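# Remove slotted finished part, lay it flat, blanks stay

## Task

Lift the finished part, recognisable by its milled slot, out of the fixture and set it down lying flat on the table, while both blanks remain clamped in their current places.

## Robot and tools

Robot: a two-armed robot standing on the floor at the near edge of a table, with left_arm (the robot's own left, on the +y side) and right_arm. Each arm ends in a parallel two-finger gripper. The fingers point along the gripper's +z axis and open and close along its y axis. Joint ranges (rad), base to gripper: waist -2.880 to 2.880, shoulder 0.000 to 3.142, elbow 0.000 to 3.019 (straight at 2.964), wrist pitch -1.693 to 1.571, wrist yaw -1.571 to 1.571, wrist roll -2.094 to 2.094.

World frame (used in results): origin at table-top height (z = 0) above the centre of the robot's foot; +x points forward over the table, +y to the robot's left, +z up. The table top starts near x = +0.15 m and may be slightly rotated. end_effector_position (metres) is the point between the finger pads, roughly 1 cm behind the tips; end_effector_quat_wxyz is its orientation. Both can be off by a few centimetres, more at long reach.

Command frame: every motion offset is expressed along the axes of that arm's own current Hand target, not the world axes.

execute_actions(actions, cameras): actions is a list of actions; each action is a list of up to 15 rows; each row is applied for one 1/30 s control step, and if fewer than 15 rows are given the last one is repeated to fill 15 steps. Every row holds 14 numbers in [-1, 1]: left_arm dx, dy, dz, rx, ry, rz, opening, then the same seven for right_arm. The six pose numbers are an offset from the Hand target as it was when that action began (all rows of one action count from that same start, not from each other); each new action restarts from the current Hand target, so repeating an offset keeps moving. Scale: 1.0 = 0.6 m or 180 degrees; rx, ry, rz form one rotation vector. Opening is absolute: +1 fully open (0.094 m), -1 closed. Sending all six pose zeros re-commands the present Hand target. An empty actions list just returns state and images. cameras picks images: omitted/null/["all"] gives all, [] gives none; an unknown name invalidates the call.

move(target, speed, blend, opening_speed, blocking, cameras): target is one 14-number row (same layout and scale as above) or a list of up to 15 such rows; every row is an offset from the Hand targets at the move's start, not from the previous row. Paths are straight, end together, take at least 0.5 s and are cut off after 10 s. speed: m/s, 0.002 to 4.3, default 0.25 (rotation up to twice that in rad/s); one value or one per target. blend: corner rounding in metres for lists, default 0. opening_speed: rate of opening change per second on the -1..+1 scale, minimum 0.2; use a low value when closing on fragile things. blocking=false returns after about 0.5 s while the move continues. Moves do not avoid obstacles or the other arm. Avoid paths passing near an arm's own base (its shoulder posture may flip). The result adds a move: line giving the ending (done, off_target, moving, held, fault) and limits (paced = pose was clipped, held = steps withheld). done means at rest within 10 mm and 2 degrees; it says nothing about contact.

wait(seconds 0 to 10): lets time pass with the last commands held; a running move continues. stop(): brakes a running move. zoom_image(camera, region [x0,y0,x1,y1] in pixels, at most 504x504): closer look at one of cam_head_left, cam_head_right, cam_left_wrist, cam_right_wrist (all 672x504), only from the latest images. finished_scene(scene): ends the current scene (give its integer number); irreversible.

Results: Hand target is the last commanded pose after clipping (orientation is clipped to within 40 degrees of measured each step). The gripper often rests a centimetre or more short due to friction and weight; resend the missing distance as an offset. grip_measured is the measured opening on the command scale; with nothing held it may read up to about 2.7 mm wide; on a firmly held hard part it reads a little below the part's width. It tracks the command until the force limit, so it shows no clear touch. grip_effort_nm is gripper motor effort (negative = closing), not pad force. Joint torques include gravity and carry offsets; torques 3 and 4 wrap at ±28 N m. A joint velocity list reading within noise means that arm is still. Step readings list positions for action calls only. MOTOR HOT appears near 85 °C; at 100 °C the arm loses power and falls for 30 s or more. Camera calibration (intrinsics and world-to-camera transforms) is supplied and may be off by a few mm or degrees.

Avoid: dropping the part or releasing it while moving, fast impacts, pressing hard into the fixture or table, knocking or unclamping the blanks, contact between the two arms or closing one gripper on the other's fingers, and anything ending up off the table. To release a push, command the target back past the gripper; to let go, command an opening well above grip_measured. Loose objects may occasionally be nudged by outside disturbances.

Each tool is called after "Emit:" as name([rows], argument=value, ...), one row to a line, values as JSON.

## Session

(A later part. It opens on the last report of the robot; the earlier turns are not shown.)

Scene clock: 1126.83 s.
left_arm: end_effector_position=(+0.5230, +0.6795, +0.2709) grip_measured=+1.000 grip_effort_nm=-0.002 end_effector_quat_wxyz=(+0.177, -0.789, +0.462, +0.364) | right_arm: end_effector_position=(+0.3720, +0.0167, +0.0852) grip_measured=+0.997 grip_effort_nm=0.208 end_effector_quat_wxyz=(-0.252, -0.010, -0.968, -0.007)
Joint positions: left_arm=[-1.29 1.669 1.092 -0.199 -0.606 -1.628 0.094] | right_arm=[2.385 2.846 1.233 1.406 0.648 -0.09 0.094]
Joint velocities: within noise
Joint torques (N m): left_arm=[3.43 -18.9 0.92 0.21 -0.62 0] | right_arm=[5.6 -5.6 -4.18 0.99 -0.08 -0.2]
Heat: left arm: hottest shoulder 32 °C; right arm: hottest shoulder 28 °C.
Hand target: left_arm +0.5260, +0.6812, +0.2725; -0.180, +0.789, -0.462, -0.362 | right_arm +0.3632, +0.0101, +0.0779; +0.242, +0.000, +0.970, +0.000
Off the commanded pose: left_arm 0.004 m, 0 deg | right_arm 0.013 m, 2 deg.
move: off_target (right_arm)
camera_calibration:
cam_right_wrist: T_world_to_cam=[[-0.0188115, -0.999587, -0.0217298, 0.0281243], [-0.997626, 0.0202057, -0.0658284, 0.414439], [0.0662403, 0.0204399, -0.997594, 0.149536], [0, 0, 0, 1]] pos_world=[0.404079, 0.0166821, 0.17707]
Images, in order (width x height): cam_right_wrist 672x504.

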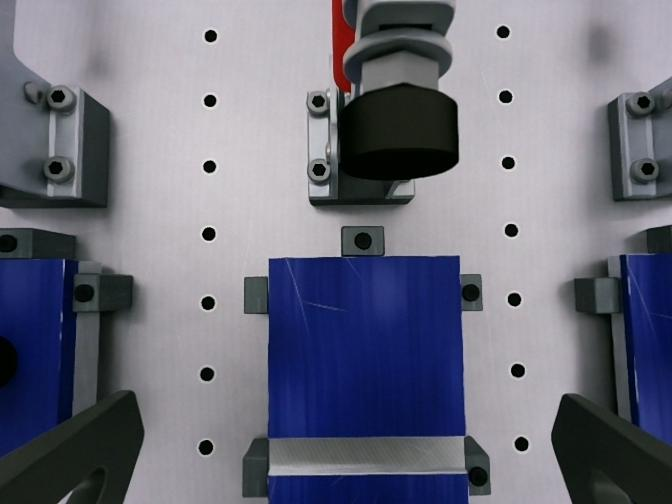

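Emit:
move(target=[0,0,0,0,0,0,1, 0.037,-0.0117,0.052,0,0,0,1], speed=0.08, cameras=["cam_right_wrist"])

Scene clock: 1146.33 s.
left_arm: end_effector_position=(+0.5230, +0.6795, +0.2709) grip_measured=+1.000 grip_effort_nm=-0.012 end_effector_quat_wxyz=(+0.177, -0.789, +0.462, +0.364) | right_arm: end_effector_position=(+0.3665, +0.0116, +0.0477) grip_measured=+0.997 grip_effort_nm=0.203 end_effector_quat_wxyz=(-0.252, -0.008, -0.968, -0.008)
Joint positions: left_arm=[-1.29 1.669 1.092 -0.199 -0.606 -1.628 0.094] | right_arm=[2.332 2.914 1.332 1.381 0.594 -0.106 0.094]
Joint velocities: within noise
Joint torques (N m): left_arm=[3.49 -18.96 0.95 0.2 -0.63 0] | right_arm=[5.42 -5.07 -4.26 0.94 -0.09 -0.22]
Heat: left arm: hottest shoulder 32 °C; right arm: hottest shoulder 28 °C.
Hand target: left_arm +0.5260, +0.6812, +0.2725; -0.180, +0.789, -0.462, -0.362 | right_arm +0.3581, +0.0030, +0.0400; +0.242, +0.000, +0.970, +0.000
Off the commanded pose: left_arm 0.004 m, 0 deg | right_arm 0.014 m, 2 deg.
move: off_target (right_arm)
camera_calibration:
cam_right_wrist: T_world_to_cam=[[-0.0151339, -0.999629, -0.0226578, 0.0207686], [-0.997694, 0.0165964, -0.0658156, 0.406658], [0.0661672, 0.0216095, -0.997575, 0.112709], [0, 0, 0, 1]] pos_world=[0.398576, 0.0115763, 0.13967]
Images, in order (width x height): cam_right_wrist 672x504.

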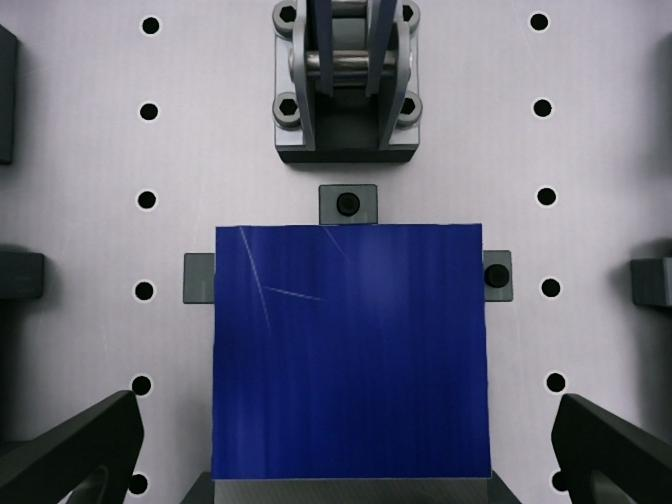

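Emit:
move(target=[0,0,0,0,0,0,1, 0,0,0,0,0,0,0.12], speed=0.08, opening_speed=0.5, cameras=["cam_right_wrist"])

Scene clock: 1157.33 s.
left_arm: end_effector_position=(+0.5230, +0.6795, +0.2709) grip_measured=+1.000 grip_effort_nm=-0.007 end_effector_quat_wxyz=(+0.177, -0.789, +0.462, +0.364) | right_arm: end_effector_position=(+0.3664, +0.0113, +0.0475) grip_measured=+0.257 grip_effort_nm=-0.945 end_effector_quat_wxyz=(-0.251, -0.008, -0.968, -0.007)
Joint positions: left_arm=[-1.29 1.669 1.092 -0.199 -0.606 -1.628 0.094] | right_arm=[2.332 2.914 1.332 1.38 0.594 -0.107 0.059]
Joint velocities: within noise
Joint torques (N m): left_arm=[3.37 -18.9 0.92 0.2 -0.63 0] | right_arm=[5.19 -5.13 -4.26 0.98 -0.08 -0.2]
Heat: left arm: hottest shoulder 32 °C; right arm: hottest shoulder 28 °C.
Hand target: left_arm +0.5260, +0.6812, +0.2725; -0.180, +0.789, -0.462, -0.362 | right_arm +0.3580, +0.0031, +0.0399; +0.242, +0.000, +0.970, +0.000
Off the commanded pose: left_arm 0.004 m, 0 deg | right_arm 0.014 m, 2 deg.
move: off_target (right_arm)
camera_calibration:
cam_right_wrist: T_world_to_cam=[[-0.0136359, -0.999677, -0.0214324, 0.0197951], [-0.997761, 0.0150071, -0.0651769, 0.406498], [0.0654775, 0.0204957, -0.997644, 0.112717], [0, 0, 0, 1]] pos_world=[0.398477, 0.0113781, 0.13937]
Images, in order (width x height): cam_right_wrist 672x504.

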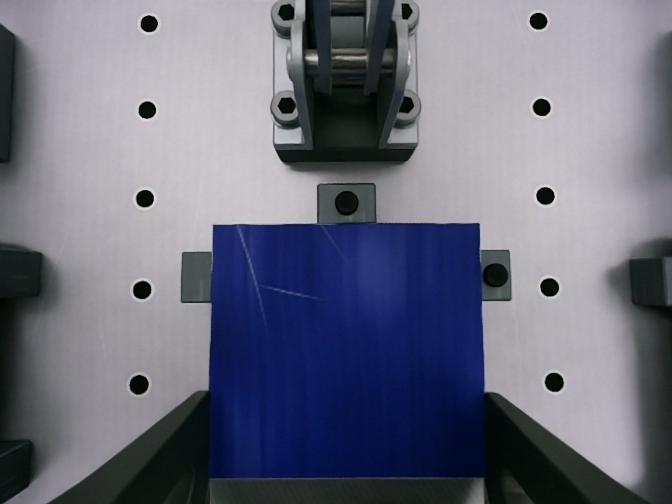

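Emit:
move([
  [0,0,0,0,0,0,1, -0.0238,0.01,-0.0345,0,0,0,0.12],
  [0,0,0,0,0,0,1, -0.059,0.0167,-0.1007,0,0,0,0.12],
], speed=0.07, blend=0.01, cameras=["cam_right_wrist"])

Scene clock: 1170.37 s.
left_arm: end_effector_position=(+0.5230, +0.6795, +0.2709) grip_measured=+1.000 grip_effort_nm=-0.007 end_effector_quat_wxyz=(+0.177, -0.789, +0.462, +0.364) | right_arm: end_effector_position=(+0.3598, +0.0091, +0.0963) grip_measured=+0.254 grip_effort_nm=-0.974 end_effector_quat_wxyz=(-0.237, +0.005, -0.971, +0.008)
Joint positions: left_arm=[-1.29 1.669 1.092 -0.199 -0.606 -1.628 0.094] | right_arm=[2.399 2.832 1.185 1.401 0.688 -0.1 0.059]
Joint velocities: within noise
Joint torques (N m): left_arm=[3.49 -18.96 0.91 0.2 -0.63 0] | right_arm=[7.82 -7.59 -7.15 2.28 0.17 0.04]
Heat: left arm: hottest shoulder 32 °C; right arm: hottest shoulder 28 °C.
Hand target: left_arm +0.5260, +0.6812, +0.2725; -0.180, +0.789, -0.462, -0.362 | right_arm +0.3610, +0.0132, +0.1099; +0.242, +0.000, +0.970, +0.000
Off the commanded pose: left_arm 0.004 m, 0 deg | right_arm 0.014 m, 1 deg.
move: off_target (right_arm)
camera_calibration:
cam_right_wrist: T_world_to_cam=[[0.00275219, -0.999877, 0.015464, 0.00908127], [-0.999366, -0.00329905, -0.0354502, 0.400972], [0.0354968, -0.0153566, -0.999252, 0.173129], [0, 0, 0, 1]] pos_world=[0.394547, 0.0130617, 0.187074]
Images, in order (width x height): cam_right_wrist 672x504.

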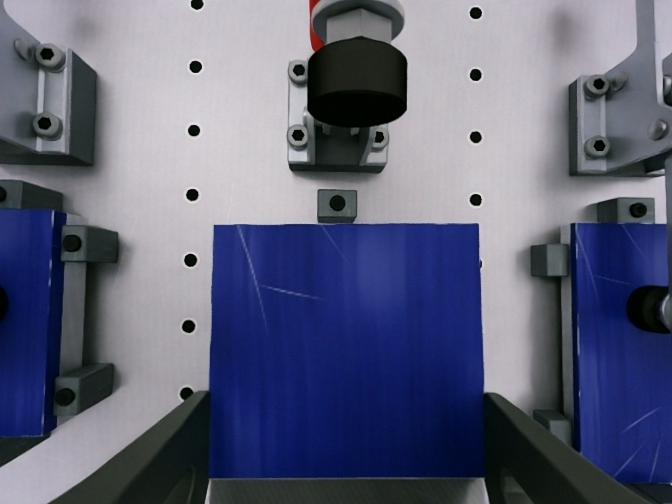

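Emit:
move([
  [0,0,0,0,0,0,1, -0.0513,0,-0.1143,0,0,0,0.12],
  [0,0,0,0,0,0,1, -0.2647,0,-0.0008,0,0,0,0.12],
  [0,0,0,0,0,0,1, -0.3738,0,0.2552,0,0,0,0.12],
], speed=0.2, blend=0.03, cameras=["cam_right_wrist","cam_head_left"])

Scene clock: 1206.07 s.
left_arm: end_effector_position=(+0.5230, +0.6795, +0.2709) grip_measured=+1.000 grip_effort_nm=-0.002 end_effector_quat_wxyz=(+0.177, -0.789, +0.462, +0.364) | right_arm: end_effector_position=(+0.6326, +0.0167, +0.0856) grip_measured=+0.254 grip_effort_nm=-0.974 end_effector_quat_wxyz=(-0.245, -0.006, -0.969, -0.004)
Joint positions: left_arm=[-1.29 1.669 1.092 -0.199 -0.606 -1.628 0.094] | right_arm=[2.295 2.443 1.41 0.822 0.566 -0.114 0.059]
Joint velocities: within noise
Joint torques (N m): left_arm=[3.49 -18.96 0.91 0.2 -0.62 0.01] | right_arm=[6.71 -12.45 -0.01 1.16 -0.09 -0.24]
Heat: left arm: hottest shoulder 32 °C; right arm: hottest shoulder 28 °C.
Hand target: left_arm +0.5260, +0.6812, +0.2725; -0.180, +0.789, -0.462, -0.362 | right_arm +0.6310, +0.0132, +0.0801; +0.242, +0.000, +0.970, +0.000
Off the commanded pose: left_arm 0.004 m, 0 deg | right_arm 0.007 m, 1 deg.
move: done
camera_calibration:
cam_right_wrist: T_world_to_cam=[[-0.0122081, -0.999841, -0.0130338, 0.0280308], [-0.998547, 0.0128743, -0.052321, 0.673877], [0.0524804, 0.0123762, -0.998545, 0.14156], [0, 0, 0, 1]] pos_world=[0.665811, 0.0175986, 0.176977]
Images, in order (width x height): cam_head_left 672x504, cam_right_wrist 672x504.

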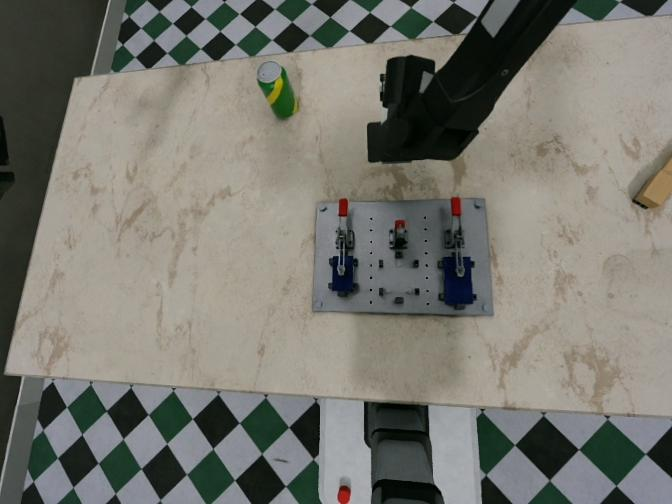

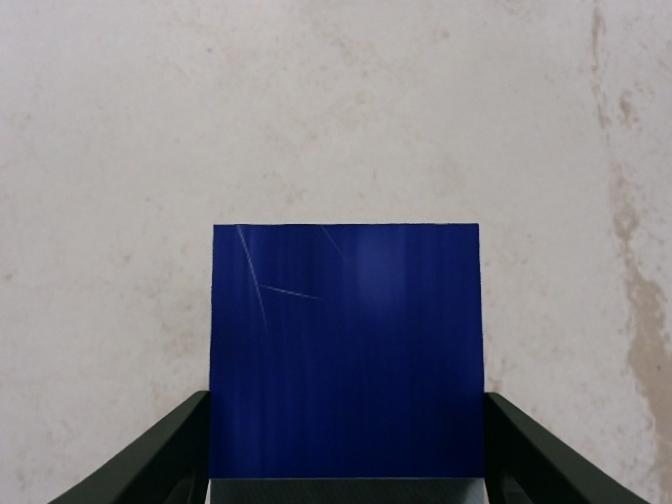

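Emit:
move(target=[0,0,0,0,0,0,1, 0.043,0,0.081,0,0,0,0.12], speed=0.12, cameras=["cam_right_wrist","cam_head_left"])

Scene clock: 1211.80 s.
left_arm: end_effector_position=(+0.5230, +0.6795, +0.2709) grip_measured=+1.000 grip_effort_nm=-0.002 end_effector_quat_wxyz=(+0.177, -0.789, +0.462, +0.364) | right_arm: end_effector_position=(+0.6329, +0.0172, +0.0299) grip_measured=+0.254 grip_effort_nm=-0.979 end_effector_quat_wxyz=(-0.245, -0.006, -0.969, -0.003)
Joint positions: left_arm=[-1.29 1.669 1.092 -0.199 -0.606 -1.628 0.094] | right_arm=[2.251 2.566 1.574 0.788 0.523 -0.124 0.059]
Joint velocities: within noise
Joint torques (N m): left_arm=[3.43 -19.02 0.94 0.2 -0.62 0] | right_arm=[6.77 -12.28 -0.03 1.21 -0.1 -0.22]
Heat: left arm: hottest shoulder 33 °C; right arm: hottest shoulder 28 °C.
Hand target: left_arm +0.5260, +0.6812, +0.2725; -0.180, +0.789, -0.462, -0.362 | right_arm +0.6309, +0.0134, +0.0251; +0.242, +0.000, +0.970, +0.000
Off the commanded pose: left_arm 0.004 m, 0 deg | right_arm 0.006 m, 1 deg.
move: done
camera_calibration:
cam_right_wrist: T_world_to_cam=[[-0.0126327, -0.999841, -0.0125658, 0.0280374], [-0.998521, 0.0132787, -0.052724, 0.671284], [0.0528825, 0.0118811, -0.99853, 0.0857574], [0, 0, 0, 1]] pos_world=[0.66611, 0.0181003, 0.121376]
Images, in order (width x height): cam_head_left 672x504, cam_right_wrist 672x504.

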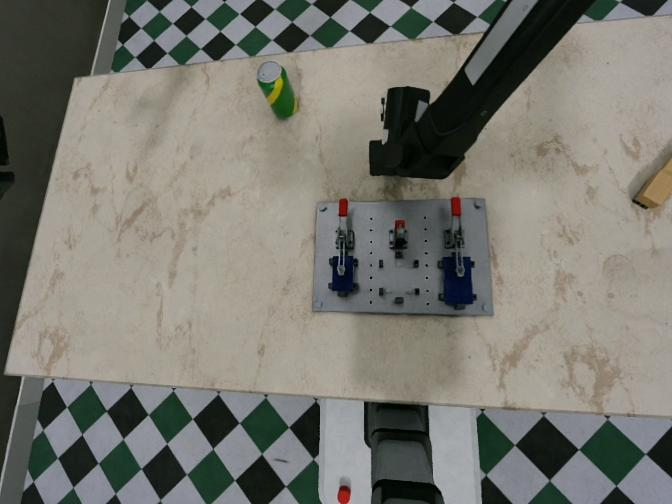

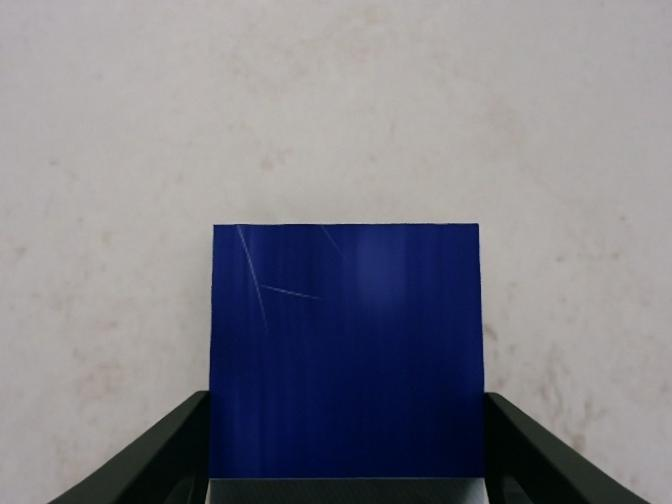

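Emit:
move(target=[0,0,0,0,0,0,1, 0.0094,0,0.0177,0,0,0,0.12], speed=0.05, cameras=["cam_right_wrist"])

Scene clock: 1217.97 s.
left_arm: end_effector_position=(+0.5230, +0.6795, +0.2709) grip_measured=+1.000 grip_effort_nm=-0.002 end_effector_quat_wxyz=(+0.177, -0.789, +0.462, +0.364) | right_arm: end_effector_position=(+0.6373, +0.0221, +0.0239) grip_measured=+0.254 grip_effort_nm=-0.979 end_effector_quat_wxyz=(-0.249, -0.006, -0.968, -0.007)
Joint positions: left_arm=[-1.29 1.669 1.092 -0.199 -0.606 -1.628 0.094] | right_arm=[2.25 2.585 1.608 0.78 0.515 -0.126 0.059]
Joint velocities: within noise
Joint torques (N m): left_arm=[3.43 -18.96 0.94 0.2 -0.63 0] | right_arm=[6.36 -11.75 0.4 1.11 -0.09 -0.22]
Heat: left arm: hottest shoulder 33 °C; right arm: hottest shoulder 28 °C.
Hand target: left_arm +0.5260, +0.6812, +0.2725; -0.180, +0.789, -0.462, -0.362 | right_arm +0.6310, +0.0132, +0.0130; +0.242, +0.000, +0.970, +0.000
Off the commanded pose: left_arm 0.004 m, 0 deg | right_arm 0.015 m, 1 deg.
move: off_target (right_arm)
camera_calibration:
cam_right_wrist: T_world_to_cam=[[-0.011318, -0.999736, -0.0200037, 0.0323682], [-0.998068, 0.0125169, -0.0608625, 0.675252], [0.0610968, 0.0192762, -0.997946, 0.0740805], [0, 0, 0, 1]] pos_world=[0.669787, 0.0224796, 0.115673]
Images, in order (width x height): cam_right_wrist 672x504.

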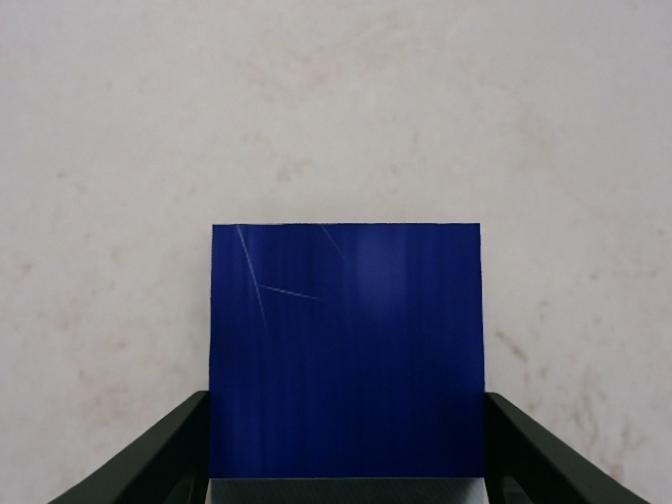

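Emit:
move(target=[0,0,0,0,0,0,1, 0.0078,0,0.0147,0,0,0,0.12], speed=0.05, cameras=["cam_right_wrist"])

Scene clock: 1224.73 s.
left_arm: end_effector_position=(+0.5230, +0.6795, +0.2709) grip_measured=+1.000 grip_effort_nm=-0.007 end_effector_quat_wxyz=(+0.177, -0.789, +0.462, +0.364) | right_arm: end_effector_position=(+0.6464, +0.0246, +0.0235) grip_measured=+0.254 grip_effort_nm=-0.974 end_effector_quat_wxyz=(-0.257, -0.008, -0.966, -0.009)
Joint positions: left_arm=[-1.29 1.669 1.092 -0.199 -0.606 -1.628 0.094] | right_arm=[2.25 2.589 1.63 0.78 0.511 -0.13 0.059]
Joint velocities: within noise
Joint torques (N m): left_arm=[3.43 -19.08 0.95 0.2 -0.63 0] | right_arm=[5.89 -10.58 1.13 0.84 -0.2 -0.19]
Heat: left arm: hottest shoulder 33 °C; right arm: hottest shoulder 28 °C.
Hand target: left_arm +0.5260, +0.6812, +0.2725; -0.180, +0.789, -0.462, -0.362 | right_arm +0.6312, +0.0132, +0.0031; +0.242, +0.000, +0.970, +0.000
Off the commanded pose: left_arm 0.004 m, 0 deg | right_arm 0.028 m, 2 deg.
move: off_target (right_arm)
camera_calibration:
cam_right_wrist: T_world_to_cam=[[-0.0147472, -0.999591, -0.0245116, 0.0371896], [-0.996939, 0.0165816, -0.0764019, 0.683815], [0.0767771, 0.0233098, -0.996776, 0.0628073], [0, 0, 0, 1]] pos_world=[0.677448, 0.0243716, 0.115761]
Images, in order (width x height): cam_right_wrist 672x504.

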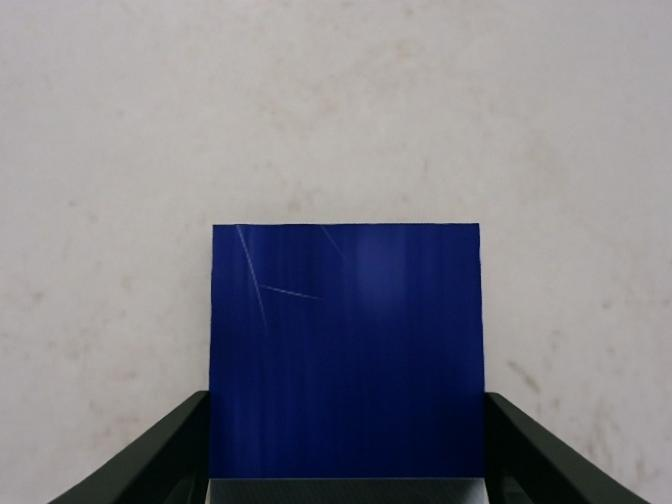

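Emit:
move(target=[0,0,0,0,0,0,1, -0.0279,0.0117,-0.0133,0,0,0,0.12], speed=0.05, cameras=["cam_right_wrist"])

Scene clock: 1235.23 s.
left_arm: end_effector_position=(+0.5230, +0.6795, +0.2709) grip_measured=+1.000 grip_effort_nm=-0.007 end_effector_quat_wxyz=(+0.177, -0.789, +0.462, +0.364) | right_arm: end_effector_position=(+0.6461, +0.0240, +0.0233) grip_measured=+0.254 grip_effort_nm=-0.979 end_effector_quat_wxyz=(-0.252, -0.006, -0.968, -0.006)
Joint positions: left_arm=[-1.29 1.669 1.092 -0.199 -0.606 -1.628 0.094] | right_arm=[2.25 2.586 1.63 0.766 0.516 -0.13 0.059]
Joint velocities: within noise
Joint torques (N m): left_arm=[3.43 -18.96 0.92 0.2 -0.63 0] | right_arm=[7.06 -12.69 0.24 0.51 0.2 -0.16]
Heat: left arm: hottest shoulder 33 °C; right arm: hottest shoulder 28 °C.
Hand target: left_arm +0.5260, +0.6812, +0.2725; -0.180, +0.789, -0.462, -0.362 | right_arm +0.6422, +0.0202, +0.0180; +0.242, +0.000, +0.970, +0.000
Off the commanded pose: left_arm 0.004 m, 0 deg | right_arm 0.008 m, 2 deg.
move: done
camera_calibration:
cam_right_wrist: T_world_to_cam=[[-0.0118501, -0.999766, -0.0181102, 0.0346006], [-0.99769, 0.0130332, -0.0666707, 0.683865], [0.0668911, 0.0172783, -0.997611, 0.0691116], [0, 0, 0, 1]] pos_world=[0.678072, 0.0244854, 0.115167]
Images, in order (width x height): cam_right_wrist 672x504.

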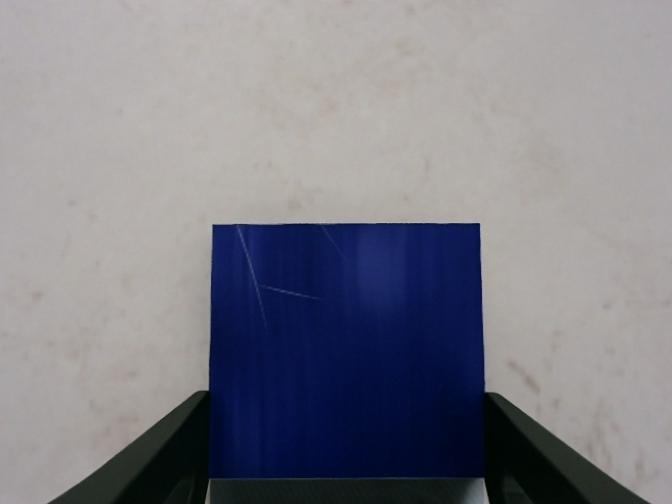

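Now open and retreat upward.

Emit:
move([
  [0,0,0,0,0,0,0.12,0,0,0,0,0,0,0.8],
  [0,0,0,0,0,0,1,-0.0782,0,-0.1472,0,0,0,0.8],
], speed=0.15, opening_speed=1.0, cameras=["cam_right_wrist","cam_head_left"])

Scene clock: 1244.63 s.
left_arm: end_effector_position=(+0.5230, +0.6795, +0.2709) grip_measured=+0.997 grip_effort_nm=0.105 end_effector_quat_wxyz=(+0.177, -0.789, +0.462, +0.364) | right_arm: end_effector_position=(+0.6385, +0.0165, +0.1113) grip_measured=+0.797 grip_effort_nm=0.203 end_effector_quat_wxyz=(-0.235, +0.009, -0.972, +0.004)
Joint positions: left_arm=[-1.29 1.669 1.092 -0.199 -0.606 -1.628 0.094] | right_arm=[2.317 2.374 1.355 0.78 0.597 -0.125 0.084]
Joint velocities: within noise
Joint torques (N m): left_arm=[3.49 -18.96 0.95 0.21 -0.63 0] | right_arm=[7.82 -13.57 -0.88 2 0.14 0.05]
Heat: left arm: hottest shoulder 33 °C; right arm: hottest shoulder 28 °C.
Hand target: left_arm +0.5260, +0.6812, +0.2725; -0.180, +0.789, -0.462, -0.362 | right_arm +0.6421, +0.0202, +0.1180; +0.242, +0.000, +0.970, +0.000
Off the commanded pose: left_arm 0.004 m, 0 deg | right_arm 0.008 m, 1 deg.
move: done
camera_calibration:
cam_right_wrist: T_world_to_cam=[[0.0119231, -0.999898, 0.00790437, 0.0106031], [-0.99944, -0.0121641, -0.0311767, 0.679819], [0.0312697, -0.00752822, -0.999483, 0.180965], [0, 0, 0, 1]] pos_world=[0.673653, 0.0202337, 0.201983]
Images, in order (width x height): cam_head_left 672x504, cam_right_wrist 672x504.

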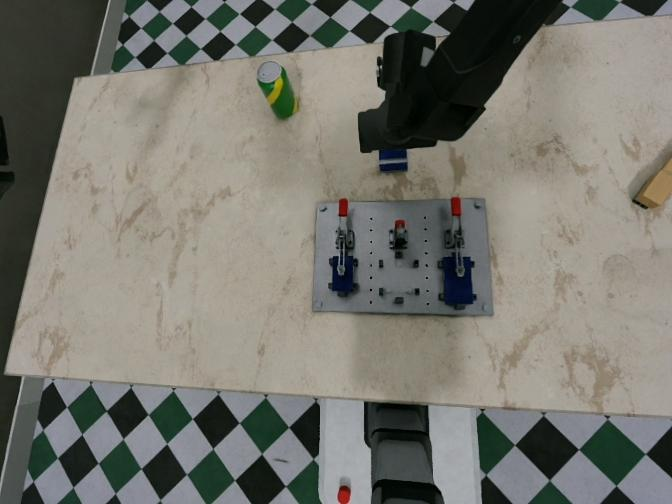

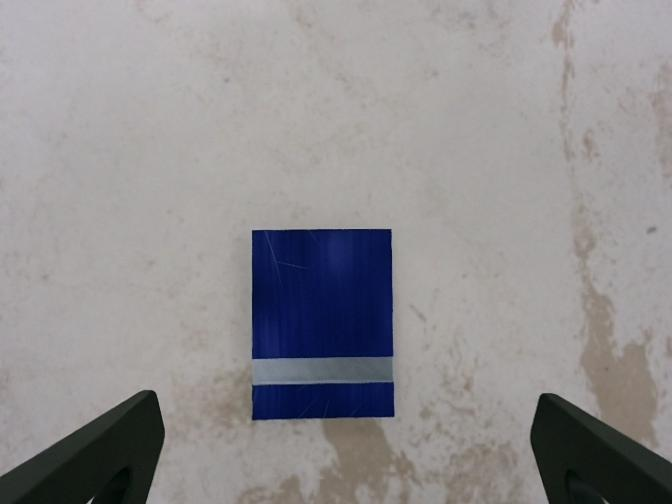

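Emit:
finished_scene(scene=1)

The scene is finished: the task was done.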